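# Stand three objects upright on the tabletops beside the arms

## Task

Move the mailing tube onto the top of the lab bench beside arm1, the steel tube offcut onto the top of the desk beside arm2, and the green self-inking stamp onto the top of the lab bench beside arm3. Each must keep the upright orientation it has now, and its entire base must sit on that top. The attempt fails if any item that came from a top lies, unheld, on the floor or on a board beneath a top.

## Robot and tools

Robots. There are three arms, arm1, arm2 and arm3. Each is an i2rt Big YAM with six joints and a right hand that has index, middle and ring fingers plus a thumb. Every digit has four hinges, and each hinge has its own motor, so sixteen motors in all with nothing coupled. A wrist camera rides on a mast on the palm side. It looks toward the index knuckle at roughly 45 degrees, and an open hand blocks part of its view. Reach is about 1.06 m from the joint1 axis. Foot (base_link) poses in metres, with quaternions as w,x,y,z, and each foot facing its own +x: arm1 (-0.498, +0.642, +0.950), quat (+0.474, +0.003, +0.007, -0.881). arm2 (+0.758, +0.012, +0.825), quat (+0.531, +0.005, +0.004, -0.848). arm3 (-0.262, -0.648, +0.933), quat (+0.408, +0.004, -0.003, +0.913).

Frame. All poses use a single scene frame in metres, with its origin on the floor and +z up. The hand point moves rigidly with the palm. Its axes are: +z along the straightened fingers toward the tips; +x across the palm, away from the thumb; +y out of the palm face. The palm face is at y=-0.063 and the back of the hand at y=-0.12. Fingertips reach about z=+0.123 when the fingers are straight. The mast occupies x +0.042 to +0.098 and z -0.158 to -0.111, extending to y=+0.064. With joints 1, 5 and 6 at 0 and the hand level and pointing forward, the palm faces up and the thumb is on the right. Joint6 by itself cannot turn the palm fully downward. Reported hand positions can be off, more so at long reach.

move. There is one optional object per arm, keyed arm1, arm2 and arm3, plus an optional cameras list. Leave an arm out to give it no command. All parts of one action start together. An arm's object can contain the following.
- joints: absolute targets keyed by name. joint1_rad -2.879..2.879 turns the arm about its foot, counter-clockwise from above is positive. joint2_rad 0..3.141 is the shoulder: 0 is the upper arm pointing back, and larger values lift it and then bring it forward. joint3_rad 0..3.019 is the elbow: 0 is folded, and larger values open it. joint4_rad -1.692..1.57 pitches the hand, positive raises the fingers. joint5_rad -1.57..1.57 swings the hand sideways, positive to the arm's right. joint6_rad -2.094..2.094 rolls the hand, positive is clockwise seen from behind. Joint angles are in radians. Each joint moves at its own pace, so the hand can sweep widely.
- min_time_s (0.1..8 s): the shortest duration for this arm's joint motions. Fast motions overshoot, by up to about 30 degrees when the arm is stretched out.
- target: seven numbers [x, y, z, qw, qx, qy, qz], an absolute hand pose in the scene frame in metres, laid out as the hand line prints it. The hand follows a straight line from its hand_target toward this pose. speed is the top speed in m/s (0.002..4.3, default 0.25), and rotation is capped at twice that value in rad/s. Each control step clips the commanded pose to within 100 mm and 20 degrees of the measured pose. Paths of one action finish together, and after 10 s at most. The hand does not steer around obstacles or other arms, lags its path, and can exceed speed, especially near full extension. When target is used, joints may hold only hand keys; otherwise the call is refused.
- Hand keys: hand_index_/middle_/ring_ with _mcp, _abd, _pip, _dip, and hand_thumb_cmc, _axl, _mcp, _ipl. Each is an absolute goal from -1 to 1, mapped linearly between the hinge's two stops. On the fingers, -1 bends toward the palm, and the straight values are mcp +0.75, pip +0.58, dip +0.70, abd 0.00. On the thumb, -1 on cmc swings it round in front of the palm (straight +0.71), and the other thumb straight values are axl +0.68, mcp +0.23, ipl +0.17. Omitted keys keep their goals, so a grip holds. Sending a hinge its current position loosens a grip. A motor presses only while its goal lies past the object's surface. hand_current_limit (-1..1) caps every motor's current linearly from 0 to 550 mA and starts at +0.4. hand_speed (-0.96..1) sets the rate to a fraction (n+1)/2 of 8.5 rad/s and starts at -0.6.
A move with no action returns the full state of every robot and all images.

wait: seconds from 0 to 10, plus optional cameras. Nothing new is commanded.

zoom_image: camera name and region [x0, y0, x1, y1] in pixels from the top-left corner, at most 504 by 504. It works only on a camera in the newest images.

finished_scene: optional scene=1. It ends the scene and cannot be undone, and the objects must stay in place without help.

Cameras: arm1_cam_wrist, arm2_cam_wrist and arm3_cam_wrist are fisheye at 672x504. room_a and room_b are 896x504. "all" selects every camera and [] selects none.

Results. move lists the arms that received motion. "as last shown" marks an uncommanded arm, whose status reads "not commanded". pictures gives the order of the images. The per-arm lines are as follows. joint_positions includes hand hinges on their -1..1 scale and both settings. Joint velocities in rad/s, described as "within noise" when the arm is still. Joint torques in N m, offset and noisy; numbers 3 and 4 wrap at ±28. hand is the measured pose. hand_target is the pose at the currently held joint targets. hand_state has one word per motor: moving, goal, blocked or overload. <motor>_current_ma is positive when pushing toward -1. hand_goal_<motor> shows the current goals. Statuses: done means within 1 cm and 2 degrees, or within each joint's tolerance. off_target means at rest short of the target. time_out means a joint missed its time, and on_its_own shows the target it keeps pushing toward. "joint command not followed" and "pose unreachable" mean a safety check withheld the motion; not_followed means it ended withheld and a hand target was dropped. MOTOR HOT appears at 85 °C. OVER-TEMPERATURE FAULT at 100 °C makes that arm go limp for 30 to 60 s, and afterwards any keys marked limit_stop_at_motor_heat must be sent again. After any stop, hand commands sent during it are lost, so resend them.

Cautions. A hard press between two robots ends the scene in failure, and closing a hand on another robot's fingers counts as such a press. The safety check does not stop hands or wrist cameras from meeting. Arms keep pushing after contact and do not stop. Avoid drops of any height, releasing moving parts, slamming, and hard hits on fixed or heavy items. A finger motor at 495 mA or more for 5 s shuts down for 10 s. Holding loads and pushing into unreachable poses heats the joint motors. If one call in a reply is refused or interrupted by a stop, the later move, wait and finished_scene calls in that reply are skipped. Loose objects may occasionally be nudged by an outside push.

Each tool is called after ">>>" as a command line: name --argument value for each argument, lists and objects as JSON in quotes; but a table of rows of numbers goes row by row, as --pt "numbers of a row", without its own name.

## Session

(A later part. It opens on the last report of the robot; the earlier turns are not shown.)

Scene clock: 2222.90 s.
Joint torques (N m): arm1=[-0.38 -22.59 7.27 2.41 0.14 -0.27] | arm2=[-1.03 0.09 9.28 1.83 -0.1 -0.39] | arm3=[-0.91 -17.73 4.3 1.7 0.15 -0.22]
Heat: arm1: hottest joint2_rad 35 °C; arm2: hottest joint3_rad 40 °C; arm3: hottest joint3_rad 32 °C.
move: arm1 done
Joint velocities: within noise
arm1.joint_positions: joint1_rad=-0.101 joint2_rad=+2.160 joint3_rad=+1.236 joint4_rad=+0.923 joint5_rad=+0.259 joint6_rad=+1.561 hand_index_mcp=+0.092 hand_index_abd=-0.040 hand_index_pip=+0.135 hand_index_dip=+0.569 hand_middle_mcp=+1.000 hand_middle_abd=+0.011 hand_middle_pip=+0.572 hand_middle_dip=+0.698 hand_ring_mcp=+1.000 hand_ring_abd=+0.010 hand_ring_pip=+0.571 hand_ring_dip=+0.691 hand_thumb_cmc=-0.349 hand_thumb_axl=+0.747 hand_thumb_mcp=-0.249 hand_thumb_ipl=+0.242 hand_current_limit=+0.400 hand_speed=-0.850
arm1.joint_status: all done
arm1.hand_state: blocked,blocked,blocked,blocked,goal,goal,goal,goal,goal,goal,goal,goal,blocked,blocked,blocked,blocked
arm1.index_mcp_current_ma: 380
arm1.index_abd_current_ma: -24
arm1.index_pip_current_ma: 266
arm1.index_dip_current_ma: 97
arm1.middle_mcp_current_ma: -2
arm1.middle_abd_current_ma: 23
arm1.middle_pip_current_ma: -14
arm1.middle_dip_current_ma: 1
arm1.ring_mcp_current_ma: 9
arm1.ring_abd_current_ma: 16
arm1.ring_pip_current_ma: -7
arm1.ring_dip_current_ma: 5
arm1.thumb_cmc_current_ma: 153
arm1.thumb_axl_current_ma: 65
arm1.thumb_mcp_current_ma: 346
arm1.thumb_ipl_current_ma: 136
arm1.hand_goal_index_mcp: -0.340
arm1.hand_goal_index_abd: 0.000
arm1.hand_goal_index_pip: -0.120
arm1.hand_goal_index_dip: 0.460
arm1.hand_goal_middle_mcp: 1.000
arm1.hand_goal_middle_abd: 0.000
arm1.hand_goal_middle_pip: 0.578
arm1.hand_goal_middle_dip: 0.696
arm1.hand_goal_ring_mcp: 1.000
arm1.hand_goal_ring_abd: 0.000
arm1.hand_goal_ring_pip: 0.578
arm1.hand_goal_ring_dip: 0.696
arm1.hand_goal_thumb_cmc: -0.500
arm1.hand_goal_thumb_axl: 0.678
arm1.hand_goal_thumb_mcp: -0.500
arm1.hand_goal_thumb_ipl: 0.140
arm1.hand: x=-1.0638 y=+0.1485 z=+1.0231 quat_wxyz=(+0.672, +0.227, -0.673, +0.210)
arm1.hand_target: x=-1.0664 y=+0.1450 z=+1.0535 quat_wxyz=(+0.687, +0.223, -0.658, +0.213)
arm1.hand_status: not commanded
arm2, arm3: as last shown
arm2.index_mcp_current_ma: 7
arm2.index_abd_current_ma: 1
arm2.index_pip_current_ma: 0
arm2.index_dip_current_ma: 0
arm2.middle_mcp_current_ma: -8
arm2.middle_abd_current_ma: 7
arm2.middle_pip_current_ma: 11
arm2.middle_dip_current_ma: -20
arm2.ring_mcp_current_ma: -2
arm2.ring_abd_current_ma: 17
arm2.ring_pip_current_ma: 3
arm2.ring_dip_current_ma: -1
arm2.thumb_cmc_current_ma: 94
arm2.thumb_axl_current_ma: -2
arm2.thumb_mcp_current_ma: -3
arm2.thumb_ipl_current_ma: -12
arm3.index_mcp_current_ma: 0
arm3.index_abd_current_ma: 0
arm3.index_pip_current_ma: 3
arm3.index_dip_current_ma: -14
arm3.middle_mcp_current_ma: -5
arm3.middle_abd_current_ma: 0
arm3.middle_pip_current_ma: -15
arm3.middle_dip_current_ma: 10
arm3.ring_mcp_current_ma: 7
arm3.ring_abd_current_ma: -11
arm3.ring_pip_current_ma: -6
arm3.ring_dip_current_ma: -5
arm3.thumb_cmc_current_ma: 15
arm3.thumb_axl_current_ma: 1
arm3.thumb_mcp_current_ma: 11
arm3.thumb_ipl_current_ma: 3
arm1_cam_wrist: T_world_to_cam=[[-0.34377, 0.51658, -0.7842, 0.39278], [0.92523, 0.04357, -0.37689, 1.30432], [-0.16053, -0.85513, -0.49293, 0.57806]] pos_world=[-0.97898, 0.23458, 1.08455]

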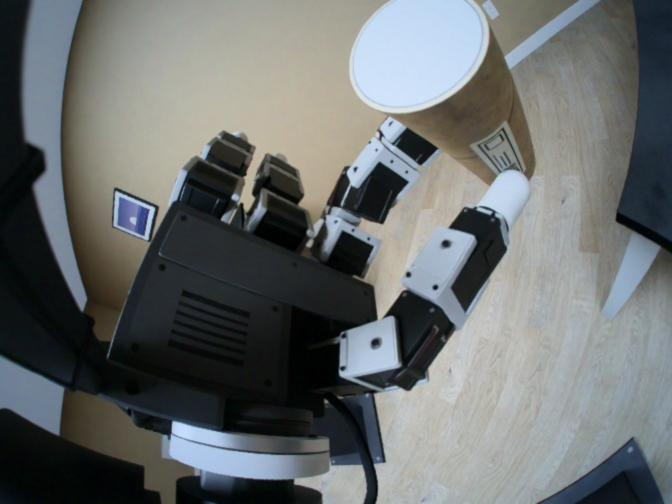

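>>> move --arm1 '{"joints": {"joint1_rad": -0.975}, "min_time_s": 7}' --cameras '["arm1_cam_wrist", "room_a"]'

>>> zoom_image --camera "room_a" --region '[640, 280, 896, 504]'

Scene clock: 2250.90 s.
Joint torques (N m): arm1=[-0.67 -22.53 7.31 2.44 0.16 -0.27] | arm2=[-0.97 0.21 9.25 1.83 -0.09 -0.35] | arm3=[-0.73 -17.73 4.3 1.66 0.14 -0.22]
Heat: arm1: hottest joint2_rad 36 °C; arm2: hottest joint3_rad 39 °C; arm3: hottest joint3_rad 32 °C.
move: arm1 done
Joint velocities: within noise
arm1.joint_positions: joint1_rad=-0.974 joint2_rad=+2.160 joint3_rad=+1.236 joint4_rad=+0.923 joint5_rad=+0.259 joint6_rad=+1.561 hand_index_mcp=+0.092 hand_index_abd=-0.040 hand_index_pip=+0.135 hand_index_dip=+0.569 hand_middle_mcp=+1.000 hand_middle_abd=+0.011 hand_middle_pip=+0.578 hand_middle_dip=+0.697 hand_ring_mcp=+1.000 hand_ring_abd=+0.010 hand_ring_pip=+0.577 hand_ring_dip=+0.690 hand_thumb_cmc=-0.349 hand_thumb_axl=+0.747 hand_thumb_mcp=-0.249 hand_thumb_ipl=+0.242 hand_current_limit=+0.400 hand_speed=-0.850
arm1.joint_status: all done
arm1.hand_state: blocked,blocked,blocked,blocked,goal,goal,goal,goal,goal,goal,goal,goal,blocked,blocked,blocked,blocked
arm1.index_mcp_current_ma: 366
arm1.index_abd_current_ma: -6
arm1.index_pip_current_ma: 267
arm1.index_dip_current_ma: 99
arm1.middle_mcp_current_ma: 11
arm1.middle_abd_current_ma: 15
arm1.middle_pip_current_ma: -5
arm1.middle_dip_current_ma: -3
arm1.ring_mcp_current_ma: 3
arm1.ring_abd_current_ma: 10
arm1.ring_pip_current_ma: -5
arm1.ring_dip_current_ma: -1
arm1.thumb_cmc_current_ma: 161
arm1.thumb_axl_current_ma: 93
arm1.thumb_mcp_current_ma: 334
arm1.thumb_ipl_current_ma: 123
arm1.hand_goal_index_mcp: -0.340
arm1.hand_goal_index_abd: 0.000
arm1.hand_goal_index_pip: -0.120
arm1.hand_goal_index_dip: 0.460
arm1.hand_goal_middle_mcp: 1.000
arm1.hand_goal_middle_abd: 0.000
arm1.hand_goal_middle_pip: 0.578
arm1.hand_goal_middle_dip: 0.696
arm1.hand_goal_ring_mcp: 1.000
arm1.hand_goal_ring_abd: 0.000
arm1.hand_goal_ring_pip: 0.578
arm1.hand_goal_ring_dip: 0.696
arm1.hand_goal_thumb_cmc: -0.500
arm1.hand_goal_thumb_axl: 0.678
arm1.hand_goal_thumb_mcp: -0.500
arm1.hand_goal_thumb_ipl: 0.140
arm1.hand: x=-1.2387 y=+0.7580 z=+1.0326 quat_wxyz=(+0.702, -0.078, -0.702, -0.095)
arm1.hand_target: x=-1.2426 y=+0.7587 z=+1.0630 quat_wxyz=(+0.717, -0.076, -0.686, -0.099)
arm1.hand_status: not commanded
arm2, arm3: as last shown
arm2.index_mcp_current_ma: 10
arm2.index_abd_current_ma: 2
arm2.index_pip_current_ma: 5
arm2.middle_abd_current_ma: 2
arm2.middle_pip_current_ma: 13
arm2.middle_dip_current_ma: -15
arm2.ring_mcp_current_ma: -5
arm2.ring_abd_current_ma: 11
arm2.ring_pip_current_ma: 0
arm2.ring_dip_current_ma: 3
arm2.thumb_cmc_current_ma: 98
arm2.thumb_axl_current_ma: -5
arm2.thumb_mcp_current_ma: -5
arm2.thumb_ipl_current_ma: -17
arm3.index_mcp_current_ma: 5
arm3.index_abd_current_ma: 19
arm3.index_pip_current_ma: -2
arm3.index_dip_current_ma: -23
arm3.middle_mcp_current_ma: 8
arm3.middle_abd_current_ma: -13
arm3.middle_pip_current_ma: 3
arm3.middle_dip_current_ma: -11
arm3.ring_mcp_current_ma: 0
arm3.ring_abd_current_ma: 2
arm3.ring_pip_current_ma: -27
arm3.ring_dip_current_ma: -23
arm3.thumb_cmc_current_ma: 28
arm3.thumb_axl_current_ma: 0
arm3.thumb_mcp_current_ma: -5
arm3.thumb_ipl_current_ma: 1
arm1_cam_wrist: T_world_to_cam=[[0.16561, 0.59896, -0.78347, 0.59298], [0.62326, -0.67924, -0.38753, 1.62799], [-0.76428, -0.42412, -0.4858, -0.00615]] pos_world=[-1.11757, 0.74802, 1.09248]

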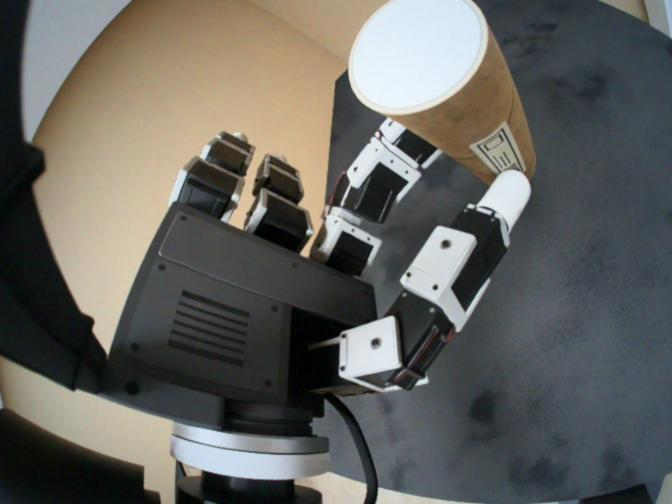

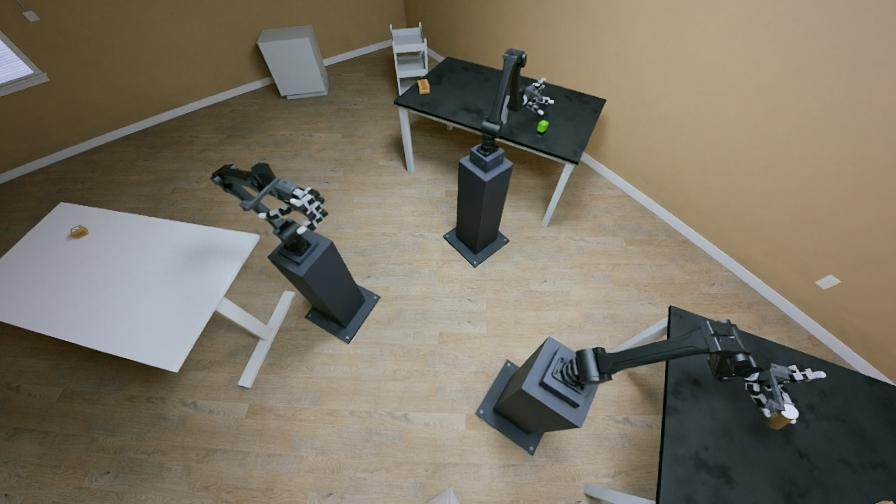

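Scaled by 1.969 from the camera's image (finer frame: 1280x720).

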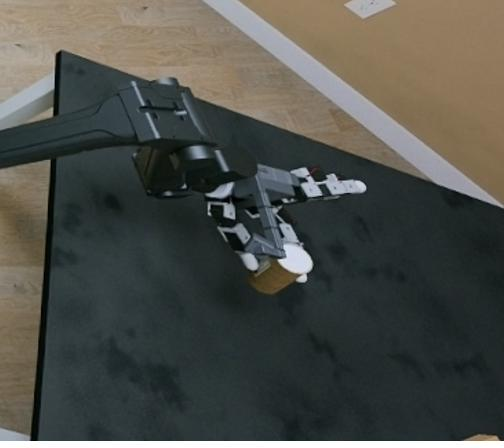

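>>> move --arm1 '{"target": [-1.2426, 0.7587, 0.96, 0.5692, -0.1013, -0.8128, -0.0709], "speed": 0.06}' --cameras '["arm1_cam_wrist", "room_b"]'

>>> zoom_image --camera "room_b" --region '[200, 0, 450, 150]'

Scene clock: 2262.27 s.
Joint torques (N m): arm1=[-1.14 -19.37 9.98 1.91 0.14 -0.04] | arm2=[-0.73 0.44 9.25 1.85 -0.07 -0.37] | arm3=[-0.73 -17.67 4.31 1.72 0.14 -0.22]
Heat: arm1: hottest joint2_rad 35 °C; arm2: hottest joint3_rad 39 °C; arm3: hottest joint3_rad 32 °C.
move: arm1 off_target
Joint velocities: within noise
arm1.joint_positions: joint1_rad=-0.975 joint2_rad=+2.167 joint3_rad=+1.281 joint4_rad=+0.492 joint5_rad=+0.234 joint6_rad=+1.665 hand_index_mcp=+0.092 hand_index_abd=-0.044 hand_index_pip=+0.135 hand_index_dip=+0.569 hand_middle_mcp=+0.996 hand_middle_abd=+0.011 hand_middle_pip=+0.571 hand_middle_dip=+0.697 hand_ring_mcp=+0.995 hand_ring_abd=+0.010 hand_ring_pip=+0.576 hand_ring_dip=+0.690 hand_thumb_cmc=-0.349 hand_thumb_axl=+0.747 hand_thumb_mcp=-0.251 hand_thumb_ipl=+0.242 hand_current_limit=+0.400 hand_speed=-0.850
arm1.joint_status: not commanded
arm1.hand_state: blocked,blocked,blocked,blocked,goal,goal,goal,goal,goal,goal,goal,goal,blocked,blocked,blocked,blocked
arm1.index_mcp_current_ma: 371
arm1.index_abd_current_ma: -20
arm1.index_pip_current_ma: 278
arm1.index_dip_current_ma: 103
arm1.middle_mcp_current_ma: -11
arm1.middle_abd_current_ma: 7
arm1.middle_pip_current_ma: -11
arm1.middle_dip_current_ma: -3
arm1.ring_mcp_current_ma: -4
arm1.ring_abd_current_ma: 16
arm1.ring_pip_current_ma: -3
arm1.ring_dip_current_ma: 14
arm1.thumb_cmc_current_ma: 150
arm1.thumb_axl_current_ma: 84
arm1.thumb_mcp_current_ma: 334
arm1.thumb_ipl_current_ma: 122
arm1.hand_goal_index_mcp: -0.340
arm1.hand_goal_index_abd: 0.000
arm1.hand_goal_index_pip: -0.120
arm1.hand_goal_index_dip: 0.460
arm1.hand_goal_middle_mcp: 1.000
arm1.hand_goal_middle_abd: 0.000
arm1.hand_goal_middle_pip: 0.578
arm1.hand_goal_middle_dip: 0.696
arm1.hand_goal_ring_mcp: 1.000
arm1.hand_goal_ring_abd: 0.000
arm1.hand_goal_ring_pip: 0.578
arm1.hand_goal_ring_dip: 0.696
arm1.hand_goal_thumb_cmc: -0.500
arm1.hand_goal_thumb_axl: 0.678
arm1.hand_goal_thumb_mcp: -0.500
arm1.hand_goal_thumb_ipl: 0.140
arm1.hand: x=-1.2270 y=+0.7537 z=+0.9484 quat_wxyz=(+0.557, -0.094, -0.822, -0.074)
arm1.hand_target: x=-1.2416 y=+0.7585 z=+0.9603 quat_wxyz=(+0.569, -0.101, -0.813, -0.071)
arm1.hand_status: off_target (0.020 m and 1.9 deg from the pose sent, 0.073 m and 20.2 deg at the start)
arm2, arm3: as last shown
arm2.index_mcp_current_ma: 7
arm2.index_abd_current_ma: 7
arm2.index_pip_current_ma: 8
arm2.index_dip_current_ma: -5
arm2.middle_mcp_current_ma: 2
arm2.middle_abd_current_ma: 7
arm2.middle_pip_current_ma: 10
arm2.middle_dip_current_ma: -7
arm2.ring_mcp_current_ma: -3
arm2.ring_abd_current_ma: 16
arm2.ring_pip_current_ma: -4
arm2.ring_dip_current_ma: -4
arm2.thumb_cmc_current_ma: 87
arm2.thumb_axl_current_ma: -16
arm2.thumb_mcp_current_ma: -21
arm2.thumb_ipl_current_ma: -15
arm3.index_mcp_current_ma: -2
arm3.index_abd_current_ma: 14
arm3.index_pip_current_ma: 9
arm3.index_dip_current_ma: -14
arm3.middle_mcp_current_ma: 4
arm3.middle_abd_current_ma: -12
arm3.middle_pip_current_ma: -1
arm3.middle_dip_current_ma: -12
arm3.ring_mcp_current_ma: 5
arm3.ring_abd_current_ma: 7
arm3.ring_pip_current_ma: 6
arm3.ring_dip_current_ma: -13
arm3.thumb_cmc_current_ma: -5
arm3.thumb_axl_current_ma: -4
arm3.thumb_mcp_current_ma: 0
arm3.thumb_ipl_current_ma: -5
arm1_cam_wrist: T_world_to_cam=[[0.44722, 0.5219, -0.72637, 0.87714], [0.70682, -0.70387, -0.07054, 1.40561], [-0.54809, -0.48187, -0.68367, 0.45657]] pos_world=[-1.13555, 0.75159, 1.04843]

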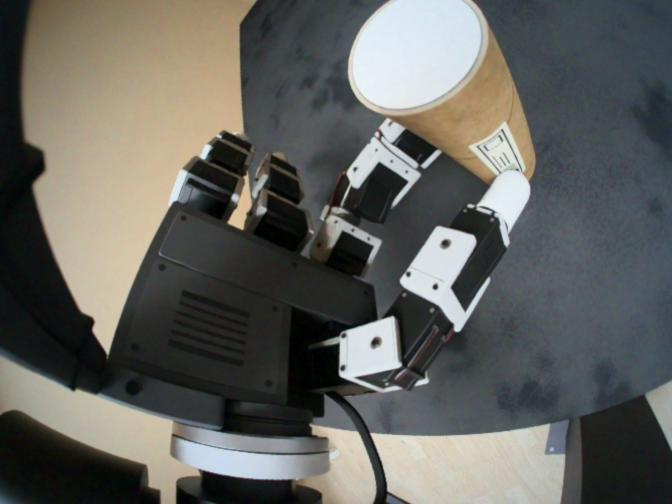

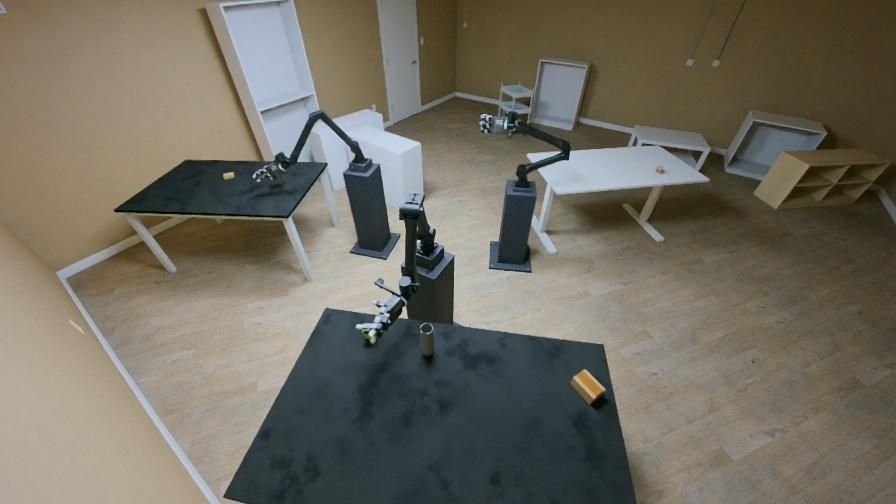

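Scaled by 2.016 from the camera's image (finer frame: 1280x720).

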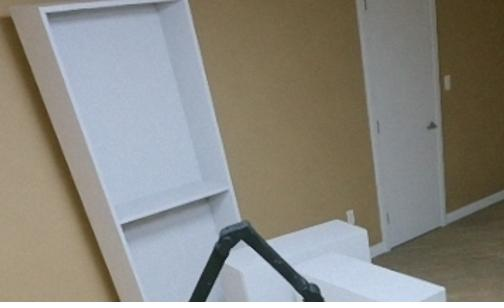

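>>> zoom_image --camera "room_b" --region '[210, 130, 340, 220]'

Scaled by 3.877 from the camera's image (finer frame: 1280x720).

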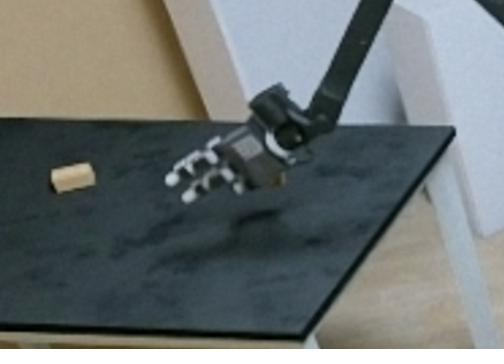

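>>> move --arm1 '{"target": [-1.2426, 0.7587, 0.897, 0.5692, -0.1013, -0.8128, -0.0709], "speed": 0.05}' --cameras '["arm1_cam_wrist", "room_a"]'

>>> zoom_image --camera "room_a" --region '[700, 340, 860, 460]'

Scene clock: 2283.97 s.
Joint torques (N m): arm1=[-1.08 -20.31 9.01 3.14 0.22 -0.03] | arm2=[-1.08 0.38 9.16 1.77 -0.09 -0.36] | arm3=[-0.79 -17.85 4.31 1.7 0.14 -0.23]
Heat: arm1: hottest joint2_rad 34 °C; arm2: hottest joint3_rad 38 °C; arm3: hottest joint3_rad 32 °C.
move: arm1 off_target
Joint velocities: within noise
arm1.joint_positions: joint1_rad=-0.975 joint2_rad=+2.299 joint3_rad=+1.302 joint4_rad=+0.571 joint5_rad=+0.234 joint6_rad=+1.666 hand_index_mcp=+0.092 hand_index_abd=-0.045 hand_index_pip=+0.135 hand_index_dip=+0.569 hand_middle_mcp=+0.996 hand_middle_abd=+0.011 hand_middle_pip=+0.571 hand_middle_dip=+0.697 hand_ring_mcp=+0.995 hand_ring_abd=+0.010 hand_ring_pip=+0.576 hand_ring_dip=+0.690 hand_thumb_cmc=-0.349 hand_thumb_axl=+0.747 hand_thumb_mcp=-0.251 hand_thumb_ipl=+0.242 hand_current_limit=+0.400 hand_speed=-0.850
arm1.joint_status: not commanded
arm1.hand_state: blocked,blocked,blocked,blocked,goal,goal,goal,goal,goal,goal,goal,goal,blocked,blocked,blocked,blocked
arm1.index_mcp_current_ma: 379
arm1.index_abd_current_ma: -18
arm1.index_pip_current_ma: 265
arm1.index_dip_current_ma: 91
arm1.middle_mcp_current_ma: -14
arm1.middle_abd_current_ma: 22
arm1.middle_pip_current_ma: -14
arm1.middle_dip_current_ma: -9
arm1.ring_mcp_current_ma: 8
arm1.ring_abd_current_ma: 13
arm1.ring_pip_current_ma: 3
arm1.ring_dip_current_ma: -8
arm1.thumb_cmc_current_ma: 146
arm1.thumb_axl_current_ma: 83
arm1.thumb_mcp_current_ma: 336
arm1.thumb_ipl_current_ma: 128
arm1.hand_goal_index_mcp: -0.340
arm1.hand_goal_index_abd: 0.000
arm1.hand_goal_index_pip: -0.120
arm1.hand_goal_index_dip: 0.460
arm1.hand_goal_middle_mcp: 1.000
arm1.hand_goal_middle_abd: 0.000
arm1.hand_goal_middle_pip: 0.578
arm1.hand_goal_middle_dip: 0.696
arm1.hand_goal_ring_mcp: 1.000
arm1.hand_goal_ring_abd: 0.000
arm1.hand_goal_ring_pip: 0.578
arm1.hand_goal_ring_dip: 0.696
arm1.hand_goal_thumb_cmc: -0.500
arm1.hand_goal_thumb_axl: 0.678
arm1.hand_goal_thumb_mcp: -0.500
arm1.hand_goal_thumb_ipl: 0.140
arm1.hand: x=-1.2229 y=+0.7548 z=+0.8789 quat_wxyz=(+0.544, -0.094, -0.830, -0.075)
arm1.hand_target: x=-1.2414 y=+0.7585 z=+0.8979 quat_wxyz=(+0.569, -0.101, -0.813, -0.071)
arm1.hand_status: off_target (0.027 m and 3.7 deg from the pose sent, 0.054 m and 1.9 deg at the start)
arm2, arm3: as last shown
arm2.index_mcp_current_ma: 6
arm2.index_abd_current_ma: 29
arm2.index_pip_current_ma: -6
arm2.index_dip_current_ma: 0
arm2.middle_mcp_current_ma: -6
arm2.middle_abd_current_ma: 6
arm2.middle_pip_current_ma: 15
arm2.ring_mcp_current_ma: -1
arm2.ring_abd_current_ma: 10
arm2.ring_pip_current_ma: 3
arm2.ring_dip_current_ma: 10
arm2.thumb_cmc_current_ma: 93
arm2.thumb_axl_current_ma: -10
arm2.thumb_mcp_current_ma: -9
arm3.index_mcp_current_ma: -6
arm3.index_abd_current_ma: 4
arm3.index_pip_current_ma: 6
arm3.index_dip_current_ma: -6
arm3.middle_mcp_current_ma: -1
arm3.middle_pip_current_ma: -4
arm3.middle_dip_current_ma: -5
arm3.ring_mcp_current_ma: 9
arm3.ring_abd_current_ma: -12
arm3.ring_pip_current_ma: -2
arm3.ring_dip_current_ma: -6
arm3.thumb_cmc_current_ma: 9
arm3.thumb_axl_current_ma: 0
arm3.thumb_mcp_current_ma: 3
arm3.thumb_ipl_current_ma: 3
arm1_cam_wrist: T_world_to_cam=[[0.47077, 0.52108, -0.71194, 0.84097], [0.70807, -0.70454, -0.04745, 1.3803], [-0.52631, -0.48176, -0.70064, 0.45339]] pos_world=[-1.13463, 0.75269, 0.98187]

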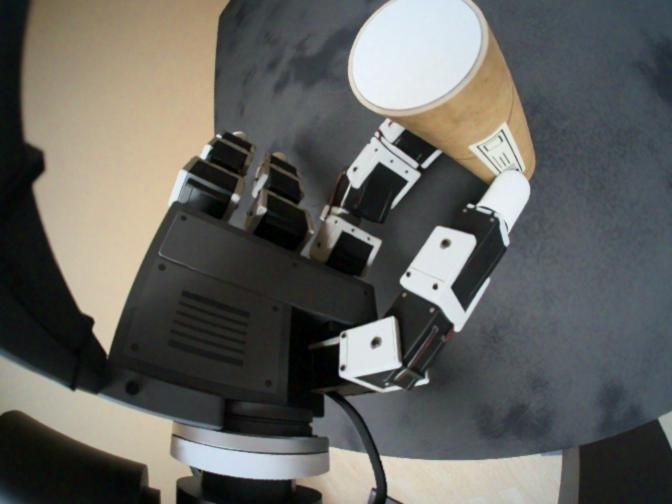

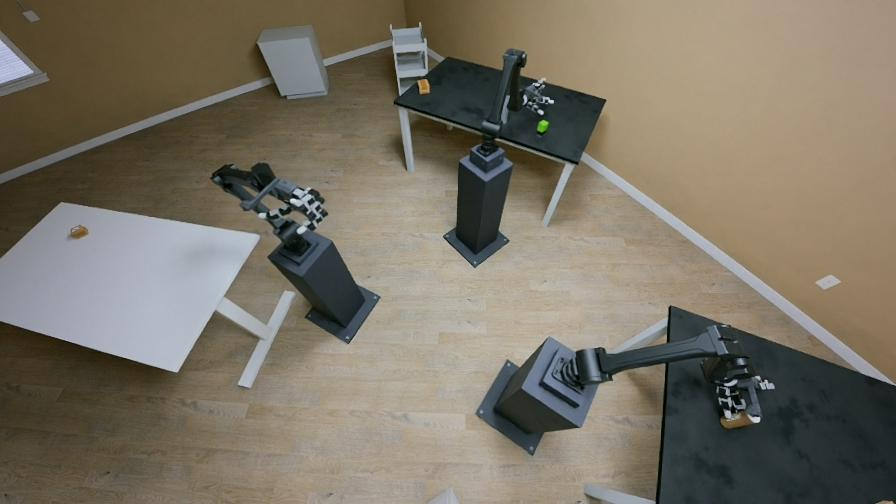

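Scaled by 3.150 from the camera's image (finer frame: 1280x720).

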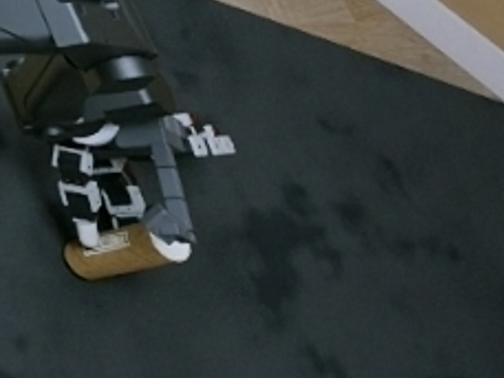

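>>> move --arm1 '{"target": [-1.2426, 0.7587, 0.889, 0.5692, -0.1013, -0.8128, -0.0709], "speed": 0.03}' --cameras '["arm1_cam_wrist", "room_a"]'

>>> zoom_image --camera "room_a" --region '[700, 380, 780, 450]'

Scene clock: 2291.90 s.
Joint torques (N m): arm1=[-1.03 -19.96 8.85 3.14 0.22 -0.03] | arm2=[-0.97 0.09 9.16 1.84 -0.1 -0.38] | arm3=[-0.73 -17.79 4.36 1.7 0.15 -0.23]
Heat: arm1: hottest joint2_rad 34 °C; arm2: hottest joint3_rad 38 °C; arm3: hottest joint3_rad 32 °C.
move: arm1 off_target
Joint velocities: within noise
arm1.joint_positions: joint1_rad=-0.975 joint2_rad=+2.313 joint3_rad=+1.308 joint4_rad=+0.584 joint5_rad=+0.234 joint6_rad=+1.666 hand_index_mcp=+0.092 hand_index_abd=-0.045 hand_index_pip=+0.135 hand_index_dip=+0.569 hand_middle_mcp=+0.996 hand_middle_abd=+0.011 hand_middle_pip=+0.571 hand_middle_dip=+0.697 hand_ring_mcp=+0.995 hand_ring_abd=+0.010 hand_ring_pip=+0.576 hand_ring_dip=+0.690 hand_thumb_cmc=-0.349 hand_thumb_axl=+0.747 hand_thumb_mcp=-0.251 hand_thumb_ipl=+0.242 hand_current_limit=+0.400 hand_speed=-0.850
arm1.joint_status: not commanded
arm1.hand_state: blocked,blocked,blocked,blocked,goal,goal,goal,goal,goal,goal,goal,goal,blocked,blocked,blocked,blocked
arm1.index_mcp_current_ma: 373
arm1.index_abd_current_ma: -22
arm1.index_pip_current_ma: 265
arm1.index_dip_current_ma: 100
arm1.middle_mcp_current_ma: -17
arm1.middle_abd_current_ma: 18
arm1.middle_pip_current_ma: -15
arm1.middle_dip_current_ma: -11
arm1.ring_mcp_current_ma: 7
arm1.ring_abd_current_ma: 9
arm1.ring_pip_current_ma: 9
arm1.ring_dip_current_ma: 10
arm1.thumb_cmc_current_ma: 165
arm1.thumb_axl_current_ma: 74
arm1.thumb_mcp_current_ma: 331
arm1.thumb_ipl_current_ma: 125
arm1.hand_goal_index_mcp: -0.340
arm1.hand_goal_index_abd: 0.000
arm1.hand_goal_index_pip: -0.120
arm1.hand_goal_index_dip: 0.460
arm1.hand_goal_middle_mcp: 1.000
arm1.hand_goal_middle_abd: 0.000
arm1.hand_goal_middle_pip: 0.578
arm1.hand_goal_middle_dip: 0.696
arm1.hand_goal_ring_mcp: 1.000
arm1.hand_goal_ring_abd: 0.000
arm1.hand_goal_ring_pip: 0.578
arm1.hand_goal_ring_dip: 0.696
arm1.hand_goal_thumb_cmc: -0.500
arm1.hand_goal_thumb_axl: 0.678
arm1.hand_goal_thumb_mcp: -0.500
arm1.hand_goal_thumb_ipl: 0.140
arm1.hand: x=-1.2243 y=+0.7548 z=+0.8743 quat_wxyz=(+0.546, -0.094, -0.829, -0.075)
arm1.hand_target: x=-1.2414 y=+0.7585 z=+0.8895 quat_wxyz=(+0.569, -0.101, -0.813, -0.071)
arm1.hand_status: off_target (0.024 m and 3.4 deg from the pose sent, 0.023 m and 3.7 deg at the start)
arm2, arm3: as last shown
arm2.index_mcp_current_ma: 4
arm2.index_abd_current_ma: 3
arm2.index_pip_current_ma: 8
arm2.index_dip_current_ma: -7
arm2.middle_mcp_current_ma: 0
arm2.middle_abd_current_ma: 11
arm2.middle_pip_current_ma: 10
arm2.middle_dip_current_ma: -15
arm2.ring_mcp_current_ma: -8
arm2.ring_abd_current_ma: 21
arm2.ring_pip_current_ma: 11
arm2.ring_dip_current_ma: -3
arm2.thumb_cmc_current_ma: 95
arm2.thumb_axl_current_ma: -16
arm2.thumb_mcp_current_ma: -25
arm2.thumb_ipl_current_ma: -13
arm3.index_mcp_current_ma: -16
arm3.index_abd_current_ma: 1
arm3.index_pip_current_ma: -2
arm3.index_dip_current_ma: -3
arm3.middle_mcp_current_ma: 3
arm3.middle_abd_current_ma: 0
arm3.middle_pip_current_ma: -5
arm3.middle_dip_current_ma: 3
arm3.ring_abd_current_ma: -2
arm3.ring_pip_current_ma: 16
arm3.ring_dip_current_ma: -16
arm3.thumb_cmc_current_ma: 25
arm3.thumb_axl_current_ma: 12
arm3.thumb_mcp_current_ma: 11
arm3.thumb_ipl_current_ma: 19
arm1_cam_wrist: T_world_to_cam=[[0.46725, 0.52104, -0.71428, 0.8361], [0.70787, -0.70451, -0.05086, 1.38377], [-0.52972, -0.48186, -0.69801, 0.44297]] pos_world=[-1.13555, 0.75269, 0.97678]

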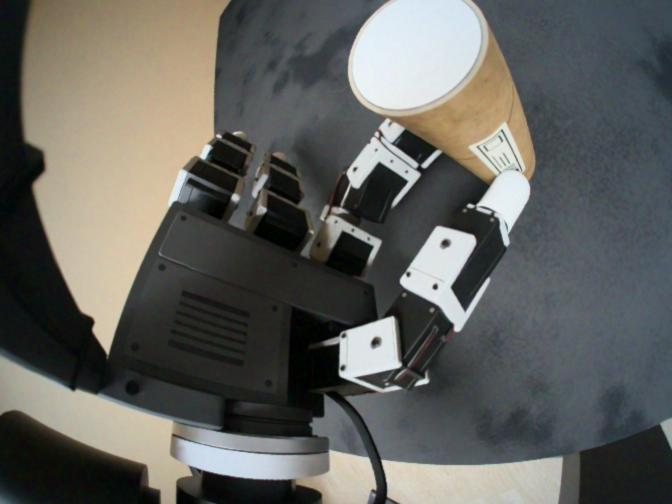

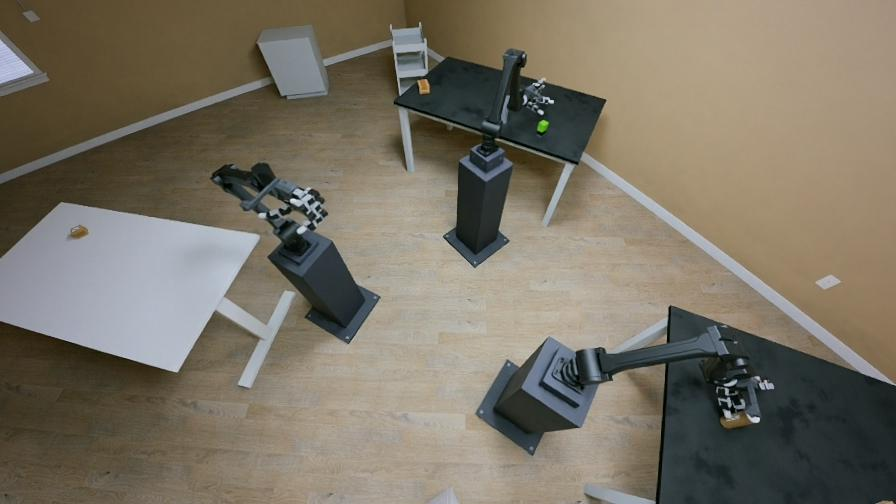

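Scaled by 6.300 from the camera's image (finer frame: 1280x720).

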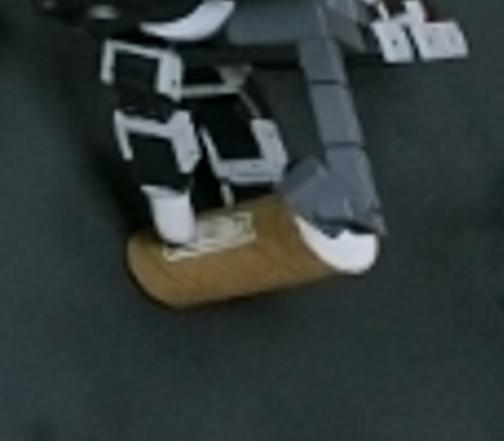

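>>> move --arm1 '{"target": [-1.2426, 0.7587, 0.881, 0.5692, -0.1013, -0.8128, -0.0709], "speed": 0.03}' --cameras '["arm1_cam_wrist"]'

>>> zoom_image --camera "arm1_cam_wrist" --region '[340, 0, 560, 220]'

>>> move --arm1 '{"target": [-1.2426, 0.7587, 0.876, 0.5692, -0.1013, -0.8128, -0.0709], "speed": 0.03}' --cameras '["arm1_cam_wrist", "room_a"]'

>>> zoom_image --camera "room_a" --region '[700, 380, 780, 450]'

Scene clock: 2304.50 s.
Joint torques (N m): arm1=[-0.97 -19.84 8.76 3.11 0.23 -0.03] | arm2=[-0.85 -0.09 9.21 1.84 -0.08 -0.35] | arm3=[-0.91 -17.73 4.31 1.66 0.14 -0.22]
Heat: arm1: hottest joint2_rad 33 °C; arm2: hottest joint3_rad 38 °C; arm3: hottest joint3_rad 32 °C.
move: arm1 off_target
Joint velocities: within noise
arm1.joint_positions: joint1_rad=-0.975 joint2_rad=+2.327 joint3_rad=+1.314 joint4_rad=+0.597 joint5_rad=+0.234 joint6_rad=+1.666 hand_index_mcp=+0.092 hand_index_abd=-0.052 hand_index_pip=+0.135 hand_index_dip=+0.569 hand_middle_mcp=+0.996 hand_middle_abd=+0.011 hand_middle_pip=+0.571 hand_middle_dip=+0.697 hand_ring_mcp=+0.995 hand_ring_abd=+0.010 hand_ring_pip=+0.571 hand_ring_dip=+0.690 hand_thumb_cmc=-0.350 hand_thumb_axl=+0.747 hand_thumb_mcp=-0.253 hand_thumb_ipl=+0.242 hand_current_limit=+0.400 hand_speed=-0.850
arm1.joint_status: not commanded
arm1.hand_state: blocked,blocked,blocked,blocked,goal,goal,goal,goal,goal,goal,goal,goal,blocked,blocked,blocked,blocked
arm1.index_mcp_current_ma: 376
arm1.index_abd_current_ma: -28
arm1.index_pip_current_ma: 254
arm1.index_dip_current_ma: 98
arm1.middle_mcp_current_ma: -18
arm1.middle_abd_current_ma: 11
arm1.middle_pip_current_ma: -1
arm1.middle_dip_current_ma: -7
arm1.ring_mcp_current_ma: -3
arm1.ring_abd_current_ma: 19
arm1.ring_pip_current_ma: -13
arm1.ring_dip_current_ma: -5
arm1.thumb_cmc_current_ma: 155
arm1.thumb_axl_current_ma: 77
arm1.thumb_mcp_current_ma: 335
arm1.thumb_ipl_current_ma: 135
arm1.hand_goal_index_mcp: -0.340
arm1.hand_goal_index_abd: 0.000
arm1.hand_goal_index_pip: -0.120
arm1.hand_goal_index_dip: 0.460
arm1.hand_goal_middle_mcp: 1.000
arm1.hand_goal_middle_abd: 0.000
arm1.hand_goal_middle_pip: 0.578
arm1.hand_goal_middle_dip: 0.696
arm1.hand_goal_ring_mcp: 1.000
arm1.hand_goal_ring_abd: 0.000
arm1.hand_goal_ring_pip: 0.578
arm1.hand_goal_ring_dip: 0.696
arm1.hand_goal_thumb_cmc: -0.500
arm1.hand_goal_thumb_axl: 0.678
arm1.hand_goal_thumb_mcp: -0.500
arm1.hand_goal_thumb_ipl: 0.140
arm1.hand: x=-1.2253 y=+0.7552 z=+0.8689 quat_wxyz=(+0.548, -0.094, -0.828, -0.075)
arm1.hand_target: x=-1.2416 y=+0.7586 z=+0.8816 quat_wxyz=(+0.569, -0.101, -0.813, -0.071)
arm1.hand_status: off_target (0.021 m and 3.1 deg from the pose sent, 0.020 m and 3.4 deg at the start)
arm2: as last shown
arm2.index_mcp_current_ma: 1
arm2.index_abd_current_ma: 8
arm2.index_pip_current_ma: 10
arm2.index_dip_current_ma: 3
arm2.middle_mcp_current_ma: -8
arm2.middle_abd_current_ma: 0
arm2.middle_pip_current_ma: 19
arm2.middle_dip_current_ma: -10
arm2.ring_mcp_current_ma: 4
arm2.ring_abd_current_ma: 12
arm2.ring_pip_current_ma: 6
arm2.ring_dip_current_ma: 8
arm2.thumb_cmc_current_ma: 89
arm2.thumb_axl_current_ma: -4
arm2.thumb_mcp_current_ma: -15
arm2.thumb_ipl_current_ma: -24
arm3.joint_positions: joint1_rad=+1.913 joint2_rad=+1.995 joint3_rad=+0.787 joint4_rad=+1.236 joint5_rad=+0.374 joint6_rad=+1.572 hand_index_mcp=+0.400 hand_index_abd=+0.012 hand_index_pip=+0.126 hand_index_dip=+0.566 hand_middle_mcp=+1.000 hand_middle_abd=+0.013 hand_middle_pip=+0.572 hand_middle_dip=+0.687 hand_ring_mcp=+0.997 hand_ring_abd=+0.015 hand_ring_pip=+0.575 hand_ring_dip=+0.689 hand_thumb_cmc=-0.469 hand_thumb_axl=+0.690 hand_thumb_mcp=+0.143 hand_thumb_ipl=+0.237 hand_current_limit=+0.700 hand_speed=-0.700
arm3.joint_status: not commanded
arm3.hand_state: goal,goal,goal,goal,goal,goal,goal,goal,goal,goal,goal,goal,blocked,goal,goal,goal
arm3.index_mcp_current_ma: 6
arm3.index_abd_current_ma: 2
arm3.index_pip_current_ma: -3
arm3.index_dip_current_ma: -6
arm3.middle_mcp_current_ma: -1
arm3.middle_abd_current_ma: -15
arm3.middle_pip_current_ma: -17
arm3.middle_dip_current_ma: -3
arm3.ring_mcp_current_ma: 6
arm3.ring_abd_current_ma: -7
arm3.ring_pip_current_ma: -5
arm3.ring_dip_current_ma: 9
arm3.thumb_cmc_current_ma: 5
arm3.thumb_axl_current_ma: 3
arm3.thumb_mcp_current_ma: 12
arm3.thumb_ipl_current_ma: 3
arm3.hand_goal_index_mcp: 0.400
arm3.hand_goal_index_abd: 0.000
arm3.hand_goal_index_pip: 0.110
arm3.hand_goal_index_dip: 0.550
arm3.hand_goal_middle_mcp: 1.000
arm3.hand_goal_middle_abd: 0.000
arm3.hand_goal_middle_pip: 0.578
arm3.hand_goal_middle_dip: 0.696
arm3.hand_goal_ring_mcp: 1.000
arm3.hand_goal_ring_abd: 0.000
arm3.hand_goal_ring_pip: 0.578
arm3.hand_goal_ring_dip: 0.696
arm3.hand_goal_thumb_cmc: -0.500
arm3.hand_goal_thumb_axl: 0.678
arm3.hand_goal_thumb_mcp: 0.150
arm3.hand_goal_thumb_ipl: 0.226
arm3.hand: x=-0.6649 y=-1.0896 z=+1.0050 quat_wxyz=(-0.672, -0.238, +0.656, -0.245)
arm3.hand_target: x=-0.6641 y=-1.0880 z=+1.0100 quat_wxyz=(-0.673, -0.239, +0.656, -0.244)
arm3.hand_status: not commanded
arm1_cam_wrist: T_world_to_cam=[[0.46414, 0.5208, -0.71648, 0.8309], [0.70741, -0.70474, -0.054, 1.38676], [-0.53305, -0.48178, -0.69552, 0.43261]] pos_world=[-1.13606, 0.75299, 0.97109]

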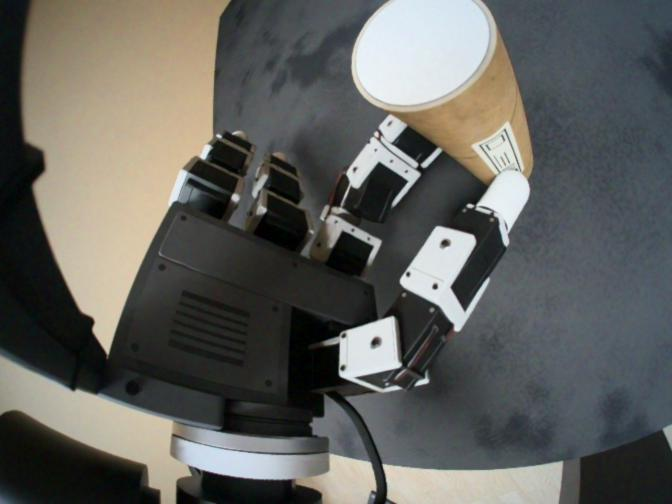

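Scaled by 2.291 from the camera's image (finer frame: 960x720).

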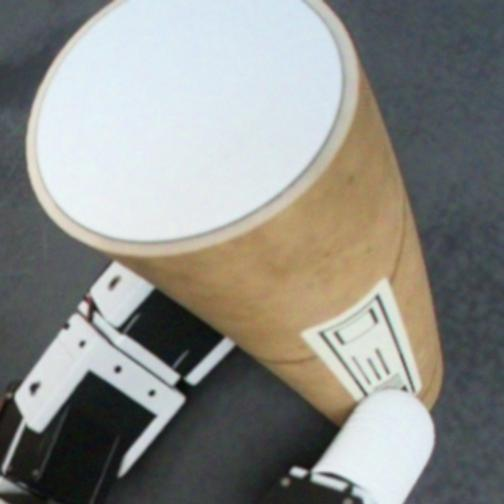

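Scene clock: 2305.47 s.
Joint torques (N m): arm1=[-0.97 -19.43 8.64 3.07 0.23 -0.02] | arm2=[-1.14 0.32 9.21 1.83 -0.06 -0.35] | arm3=[-0.62 -17.73 4.3 1.72 0.13 -0.22]
Heat: arm1: hottest joint2_rad 33 °C; arm2: hottest joint3_rad 38 °C; arm3: hottest joint3_rad 32 °C.
move: arm1 off_target
Joint velocities: within noise
arm1.joint_positions: joint1_rad=-0.975 joint2_rad=+2.333 joint3_rad=+1.320 joint4_rad=+0.605 joint5_rad=+0.234 joint6_rad=+1.666 hand_index_mcp=+0.092 hand_index_abd=-0.052 hand_index_pip=+0.135 hand_index_dip=+0.569 hand_middle_mcp=+0.996 hand_middle_abd=+0.011 hand_middle_pip=+0.571 hand_middle_dip=+0.697 hand_ring_mcp=+0.995 hand_ring_abd=+0.010 hand_ring_pip=+0.571 hand_ring_dip=+0.690 hand_thumb_cmc=-0.351 hand_thumb_axl=+0.747 hand_thumb_mcp=-0.253 hand_thumb_ipl=+0.242 hand_current_limit=+0.400 hand_speed=-0.850
arm1.joint_status: not commanded
arm1.hand_state: blocked,blocked,blocked,blocked,goal,goal,goal,goal,goal,goal,goal,goal,blocked,blocked,blocked,blocked
arm1.index_mcp_current_ma: 376
arm1.index_abd_current_ma: -23
arm1.index_pip_current_ma: 269
arm1.index_dip_current_ma: 108
arm1.middle_mcp_current_ma: -13
arm1.middle_abd_current_ma: 17
arm1.middle_pip_current_ma: -20
arm1.middle_dip_current_ma: -9
arm1.ring_mcp_current_ma: -1
arm1.ring_abd_current_ma: 18
arm1.ring_pip_current_ma: -10
arm1.ring_dip_current_ma: 1
arm1.thumb_cmc_current_ma: 152
arm1.thumb_axl_current_ma: 73
arm1.thumb_mcp_current_ma: 339
arm1.thumb_ipl_current_ma: 136
arm1.hand_goal_index_mcp: -0.340
arm1.hand_goal_index_abd: 0.000
arm1.hand_goal_index_pip: -0.120
arm1.hand_goal_index_dip: 0.460
arm1.hand_goal_middle_mcp: 1.000
arm1.hand_goal_middle_abd: 0.000
arm1.hand_goal_middle_pip: 0.578
arm1.hand_goal_middle_dip: 0.696
arm1.hand_goal_ring_mcp: 1.000
arm1.hand_goal_ring_abd: 0.000
arm1.hand_goal_ring_pip: 0.578
arm1.hand_goal_ring_dip: 0.696
arm1.hand_goal_thumb_cmc: -0.500
arm1.hand_goal_thumb_axl: 0.678
arm1.hand_goal_thumb_mcp: -0.500
arm1.hand_goal_thumb_ipl: 0.140
arm1.hand: x=-1.2277 y=+0.7551 z=+0.8687 quat_wxyz=(+0.551, -0.095, -0.826, -0.074)
arm1.hand_target: x=-1.2418 y=+0.7586 z=+0.8764 quat_wxyz=(+0.569, -0.101, -0.813, -0.071)
arm1.hand_status: off_target (0.017 m and 2.7 deg from the pose sent, 0.019 m and 3.1 deg at the start)
arm2, arm3: as last shown
arm2.index_mcp_current_ma: 11
arm2.index_abd_current_ma: 9
arm2.index_pip_current_ma: 14
arm2.index_dip_current_ma: 7
arm2.middle_abd_current_ma: 13
arm2.middle_pip_current_ma: 20
arm2.middle_dip_current_ma: -20
arm2.ring_mcp_current_ma: 3
arm2.ring_abd_current_ma: 13
arm2.ring_pip_current_ma: 2
arm2.ring_dip_current_ma: 7
arm2.thumb_cmc_current_ma: 92
arm2.thumb_axl_current_ma: -9
arm2.thumb_mcp_current_ma: -11
arm2.thumb_ipl_current_ma: -19
arm3.index_mcp_current_ma: 2
arm3.index_abd_current_ma: 14
arm3.index_pip_current_ma: 15
arm3.middle_mcp_current_ma: -8
arm3.middle_abd_current_ma: -13
arm3.middle_pip_current_ma: -1
arm3.middle_dip_current_ma: -7
arm3.ring_mcp_current_ma: 3
arm3.ring_abd_current_ma: -27
arm3.ring_pip_current_ma: -1
arm3.ring_dip_current_ma: 17
arm3.thumb_cmc_current_ma: 10
arm3.thumb_axl_current_ma: -3
arm3.thumb_mcp_current_ma: 4
arm3.thumb_ipl_current_ma: -6
arm1_cam_wrist: T_world_to_cam=[[0.45803, 0.5208, -0.7204, 0.82769], [0.70699, -0.70468, -0.05992, 1.39302], [-0.53886, -0.48187, -0.69096, 0.42008]] pos_world=[-1.1376, 0.75299, 0.97]

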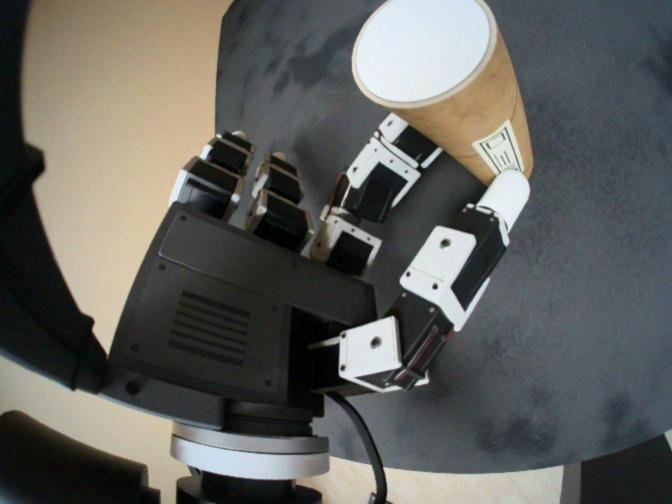

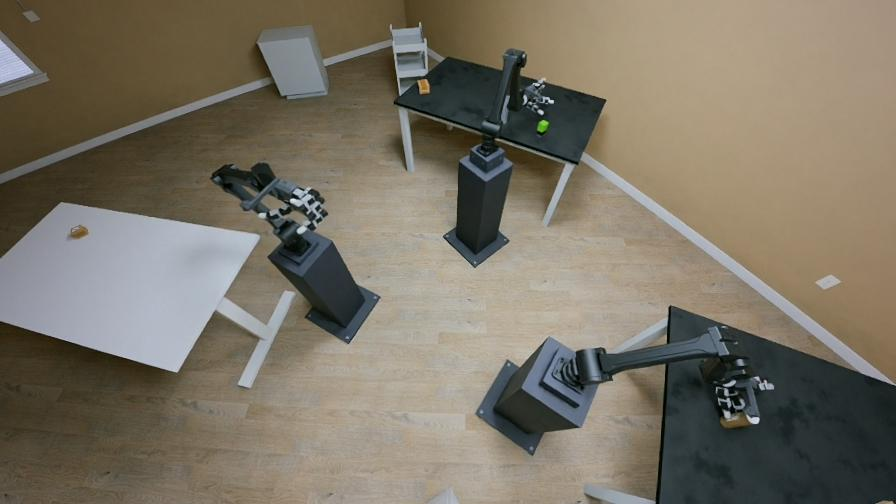

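Scaled by 6.300 from the camera's image (finer frame: 1280x720).

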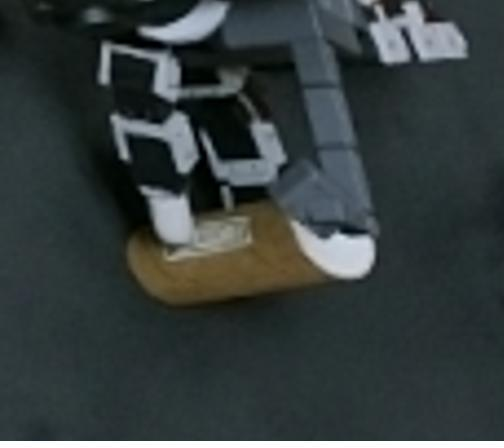

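>>> move --arm1 '{"joints": {"hand_index_mcp": -0.08, "hand_index_pip": 0.03, "hand_index_dip": 0.52, "hand_thumb_mcp": -0.35, "hand_thumb_ipl": 0.2, "hand_thumb_cmc": -0.42, "hand_speed": -0.93}}' --cameras '["arm1_cam_wrist", "room_a"]'

>>> zoom_image --camera "room_a" --region '[700, 380, 780, 450]'

Scene clock: 2312.73 s.
Joint torques (N m): arm1=[-0.97 -19.43 8.64 3.06 0.24 -0.03] | arm2=[-1.14 0.15 9.2 1.83 -0.08 -0.37] | arm3=[-0.73 -17.85 4.27 1.69 0.13 -0.22]
Heat: arm1: hottest joint2_rad 33 °C; arm2: hottest joint3_rad 38 °C; arm3: hottest joint3_rad 32 °C.
move: arm1 off_target
Joint velocities: within noise
arm1.joint_positions: joint1_rad=-0.975 joint2_rad=+2.333 joint3_rad=+1.320 joint4_rad=+0.605 joint5_rad=+0.234 joint6_rad=+1.666 hand_index_mcp=+0.091 hand_index_abd=-0.052 hand_index_pip=+0.134 hand_index_dip=+0.573 hand_middle_mcp=+0.996 hand_middle_abd=+0.011 hand_middle_pip=+0.571 hand_middle_dip=+0.697 hand_ring_mcp=+0.995 hand_ring_abd=+0.010 hand_ring_pip=+0.571 hand_ring_dip=+0.690 hand_thumb_cmc=-0.350 hand_thumb_axl=+0.747 hand_thumb_mcp=-0.253 hand_thumb_ipl=+0.245 hand_current_limit=+0.400 hand_speed=-0.930
arm1.joint_status: hand_index_mcp off_target (ended at +0.091, target -0.080); hand_index_pip off_target (ended at +0.134, target +0.030); hand_index_dip off_target (ended at +0.573, target +0.520); hand_thumb_cmc off_target (ended at -0.350, target -0.420); hand_thumb_mcp off_target (ended at -0.253, target -0.350); hand_thumb_ipl off_target (ended at +0.245, target +0.200); the others done
arm1.hand_state: blocked,blocked,blocked,blocked,goal,goal,goal,goal,goal,goal,goal,goal,blocked,blocked,blocked,blocked
arm1.index_mcp_current_ma: 176
arm1.index_abd_current_ma: -30
arm1.index_pip_current_ma: 103
arm1.index_dip_current_ma: 49
arm1.middle_mcp_current_ma: -5
arm1.middle_abd_current_ma: 15
arm1.middle_pip_current_ma: -18
arm1.middle_dip_current_ma: 10
arm1.ring_mcp_current_ma: -3
arm1.ring_abd_current_ma: 8
arm1.ring_pip_current_ma: -14
arm1.ring_dip_current_ma: 5
arm1.thumb_cmc_current_ma: 81
arm1.thumb_axl_current_ma: 79
arm1.thumb_mcp_current_ma: 130
arm1.thumb_ipl_current_ma: 60
arm1.hand_goal_index_mcp: -0.080
arm1.hand_goal_index_abd: 0.000
arm1.hand_goal_index_pip: 0.030
arm1.hand_goal_index_dip: 0.520
arm1.hand_goal_middle_mcp: 1.000
arm1.hand_goal_middle_abd: 0.000
arm1.hand_goal_middle_pip: 0.578
arm1.hand_goal_middle_dip: 0.696
arm1.hand_goal_ring_mcp: 1.000
arm1.hand_goal_ring_abd: 0.000
arm1.hand_goal_ring_pip: 0.578
arm1.hand_goal_ring_dip: 0.696
arm1.hand_goal_thumb_cmc: -0.420
arm1.hand_goal_thumb_axl: 0.678
arm1.hand_goal_thumb_mcp: -0.350
arm1.hand_goal_thumb_ipl: 0.200
arm1.hand: x=-1.2277 y=+0.7551 z=+0.8687 quat_wxyz=(+0.551, -0.095, -0.826, -0.074)
arm1.hand_target: x=-1.2418 y=+0.7586 z=+0.8765 quat_wxyz=(+0.569, -0.101, -0.813, -0.071)
arm1.hand_status: not commanded
arm2.joint_positions: joint1_rad=-1.627 joint2_rad=+0.502 joint3_rad=+0.834 joint4_rad=-0.323 joint5_rad=-0.054 joint6_rad=+1.598 hand_index_mcp=+0.619 hand_index_abd=+0.013 hand_index_pip=-0.848 hand_index_dip=+0.696 hand_middle_mcp=+0.896 hand_middle_abd=+0.007 hand_middle_pip=-0.946 hand_middle_dip=-0.508 hand_ring_mcp=+0.757 hand_ring_abd=+0.008 hand_ring_pip=-0.950 hand_ring_dip=-0.500 hand_thumb_cmc=-0.540 hand_thumb_axl=+0.676 hand_thumb_mcp=+0.594 hand_thumb_ipl=+0.494 hand_current_limit=+0.400 hand_speed=-0.800
arm2.joint_status: not commanded
arm2.hand_state: goal,goal,goal,goal,overload,goal,goal,goal,goal,goal,goal,goal,blocked,goal,goal,goal
arm2.index_mcp_current_ma: 5
arm2.index_abd_current_ma: 8
arm2.index_pip_current_ma: -5
arm2.index_dip_current_ma: -5
arm2.middle_mcp_current_ma: -17
arm2.middle_abd_current_ma: 8
arm2.middle_pip_current_ma: 20
arm2.middle_dip_current_ma: -1
arm2.ring_mcp_current_ma: 1
arm2.ring_abd_current_ma: 14
arm2.ring_pip_current_ma: -2
arm2.ring_dip_current_ma: 0
arm2.thumb_cmc_current_ma: 95
arm2.thumb_axl_current_ma: -11
arm2.thumb_mcp_current_ma: -8
arm2.thumb_ipl_current_ma: -16
arm2.hand_goal_index_mcp: 0.620
arm2.hand_goal_index_abd: 0.000
arm2.hand_goal_index_pip: -0.850
arm2.hand_goal_index_dip: 0.696
arm2.hand_goal_middle_mcp: 0.754
arm2.hand_goal_middle_abd: 0.000
arm2.hand_goal_middle_pip: -0.950
arm2.hand_goal_middle_dip: -0.500
arm2.hand_goal_ring_mcp: 0.754
arm2.hand_goal_ring_abd: 0.000
arm2.hand_goal_ring_pip: -0.950
arm2.hand_goal_ring_dip: -0.500
arm2.hand_goal_thumb_cmc: -0.600
arm2.hand_goal_thumb_axl: 0.678
arm2.hand_goal_thumb_mcp: 0.600
arm2.hand_goal_thumb_ipl: 0.500
arm2.hand: x=+0.4985 y=+0.2357 z=+1.3008 quat_wxyz=(+0.694, -0.163, -0.684, -0.155)
arm2.hand_target: x=+0.5000 y=+0.2399 z=+1.3000 quat_wxyz=(+0.688, -0.163, -0.688, -0.163)
arm2.hand_status: not commanded
arm3: as last shown
arm3.index_mcp_current_ma: 0
arm3.index_abd_current_ma: 4
arm3.index_pip_current_ma: 7
arm3.index_dip_current_ma: -10
arm3.middle_mcp_current_ma: -11
arm3.middle_abd_current_ma: -9
arm3.middle_pip_current_ma: -6
arm3.middle_dip_current_ma: 2
arm3.ring_mcp_current_ma: 10
arm3.ring_abd_current_ma: 3
arm3.ring_pip_current_ma: 1
arm3.ring_dip_current_ma: -4
arm3.thumb_cmc_current_ma: 13
arm3.thumb_axl_current_ma: 6
arm3.thumb_mcp_current_ma: -9
arm3.thumb_ipl_current_ma: 7
arm1_cam_wrist: T_world_to_cam=[[0.45803, 0.5208, -0.7204, 0.82769], [0.70699, -0.70468, -0.05992, 1.39302], [-0.53886, -0.48187, -0.69096, 0.42008]] pos_world=[-1.1376, 0.75299, 0.97]

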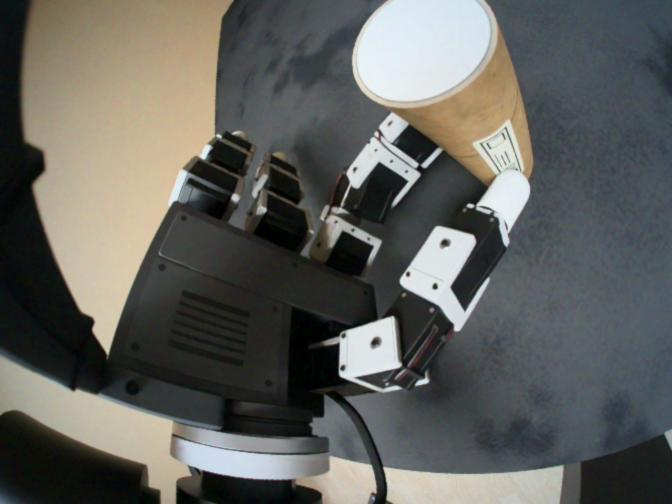

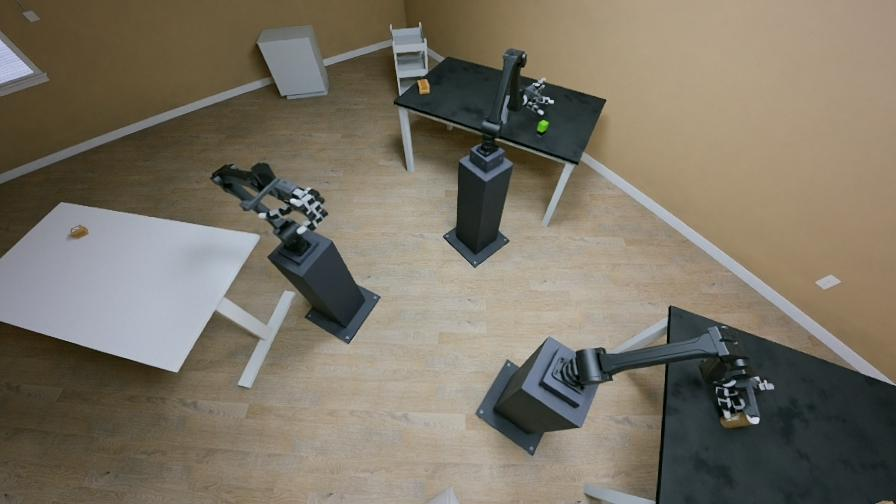

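Scaled by 6.300 from the camera's image (finer frame: 1280x720).

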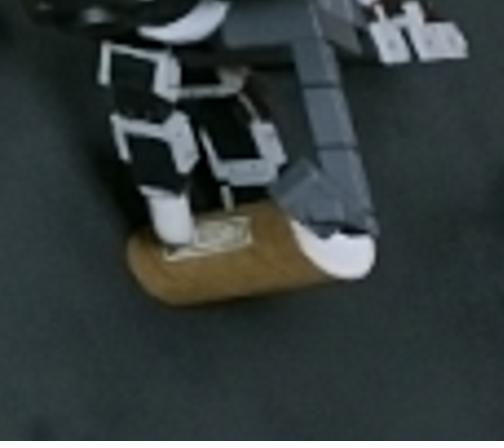

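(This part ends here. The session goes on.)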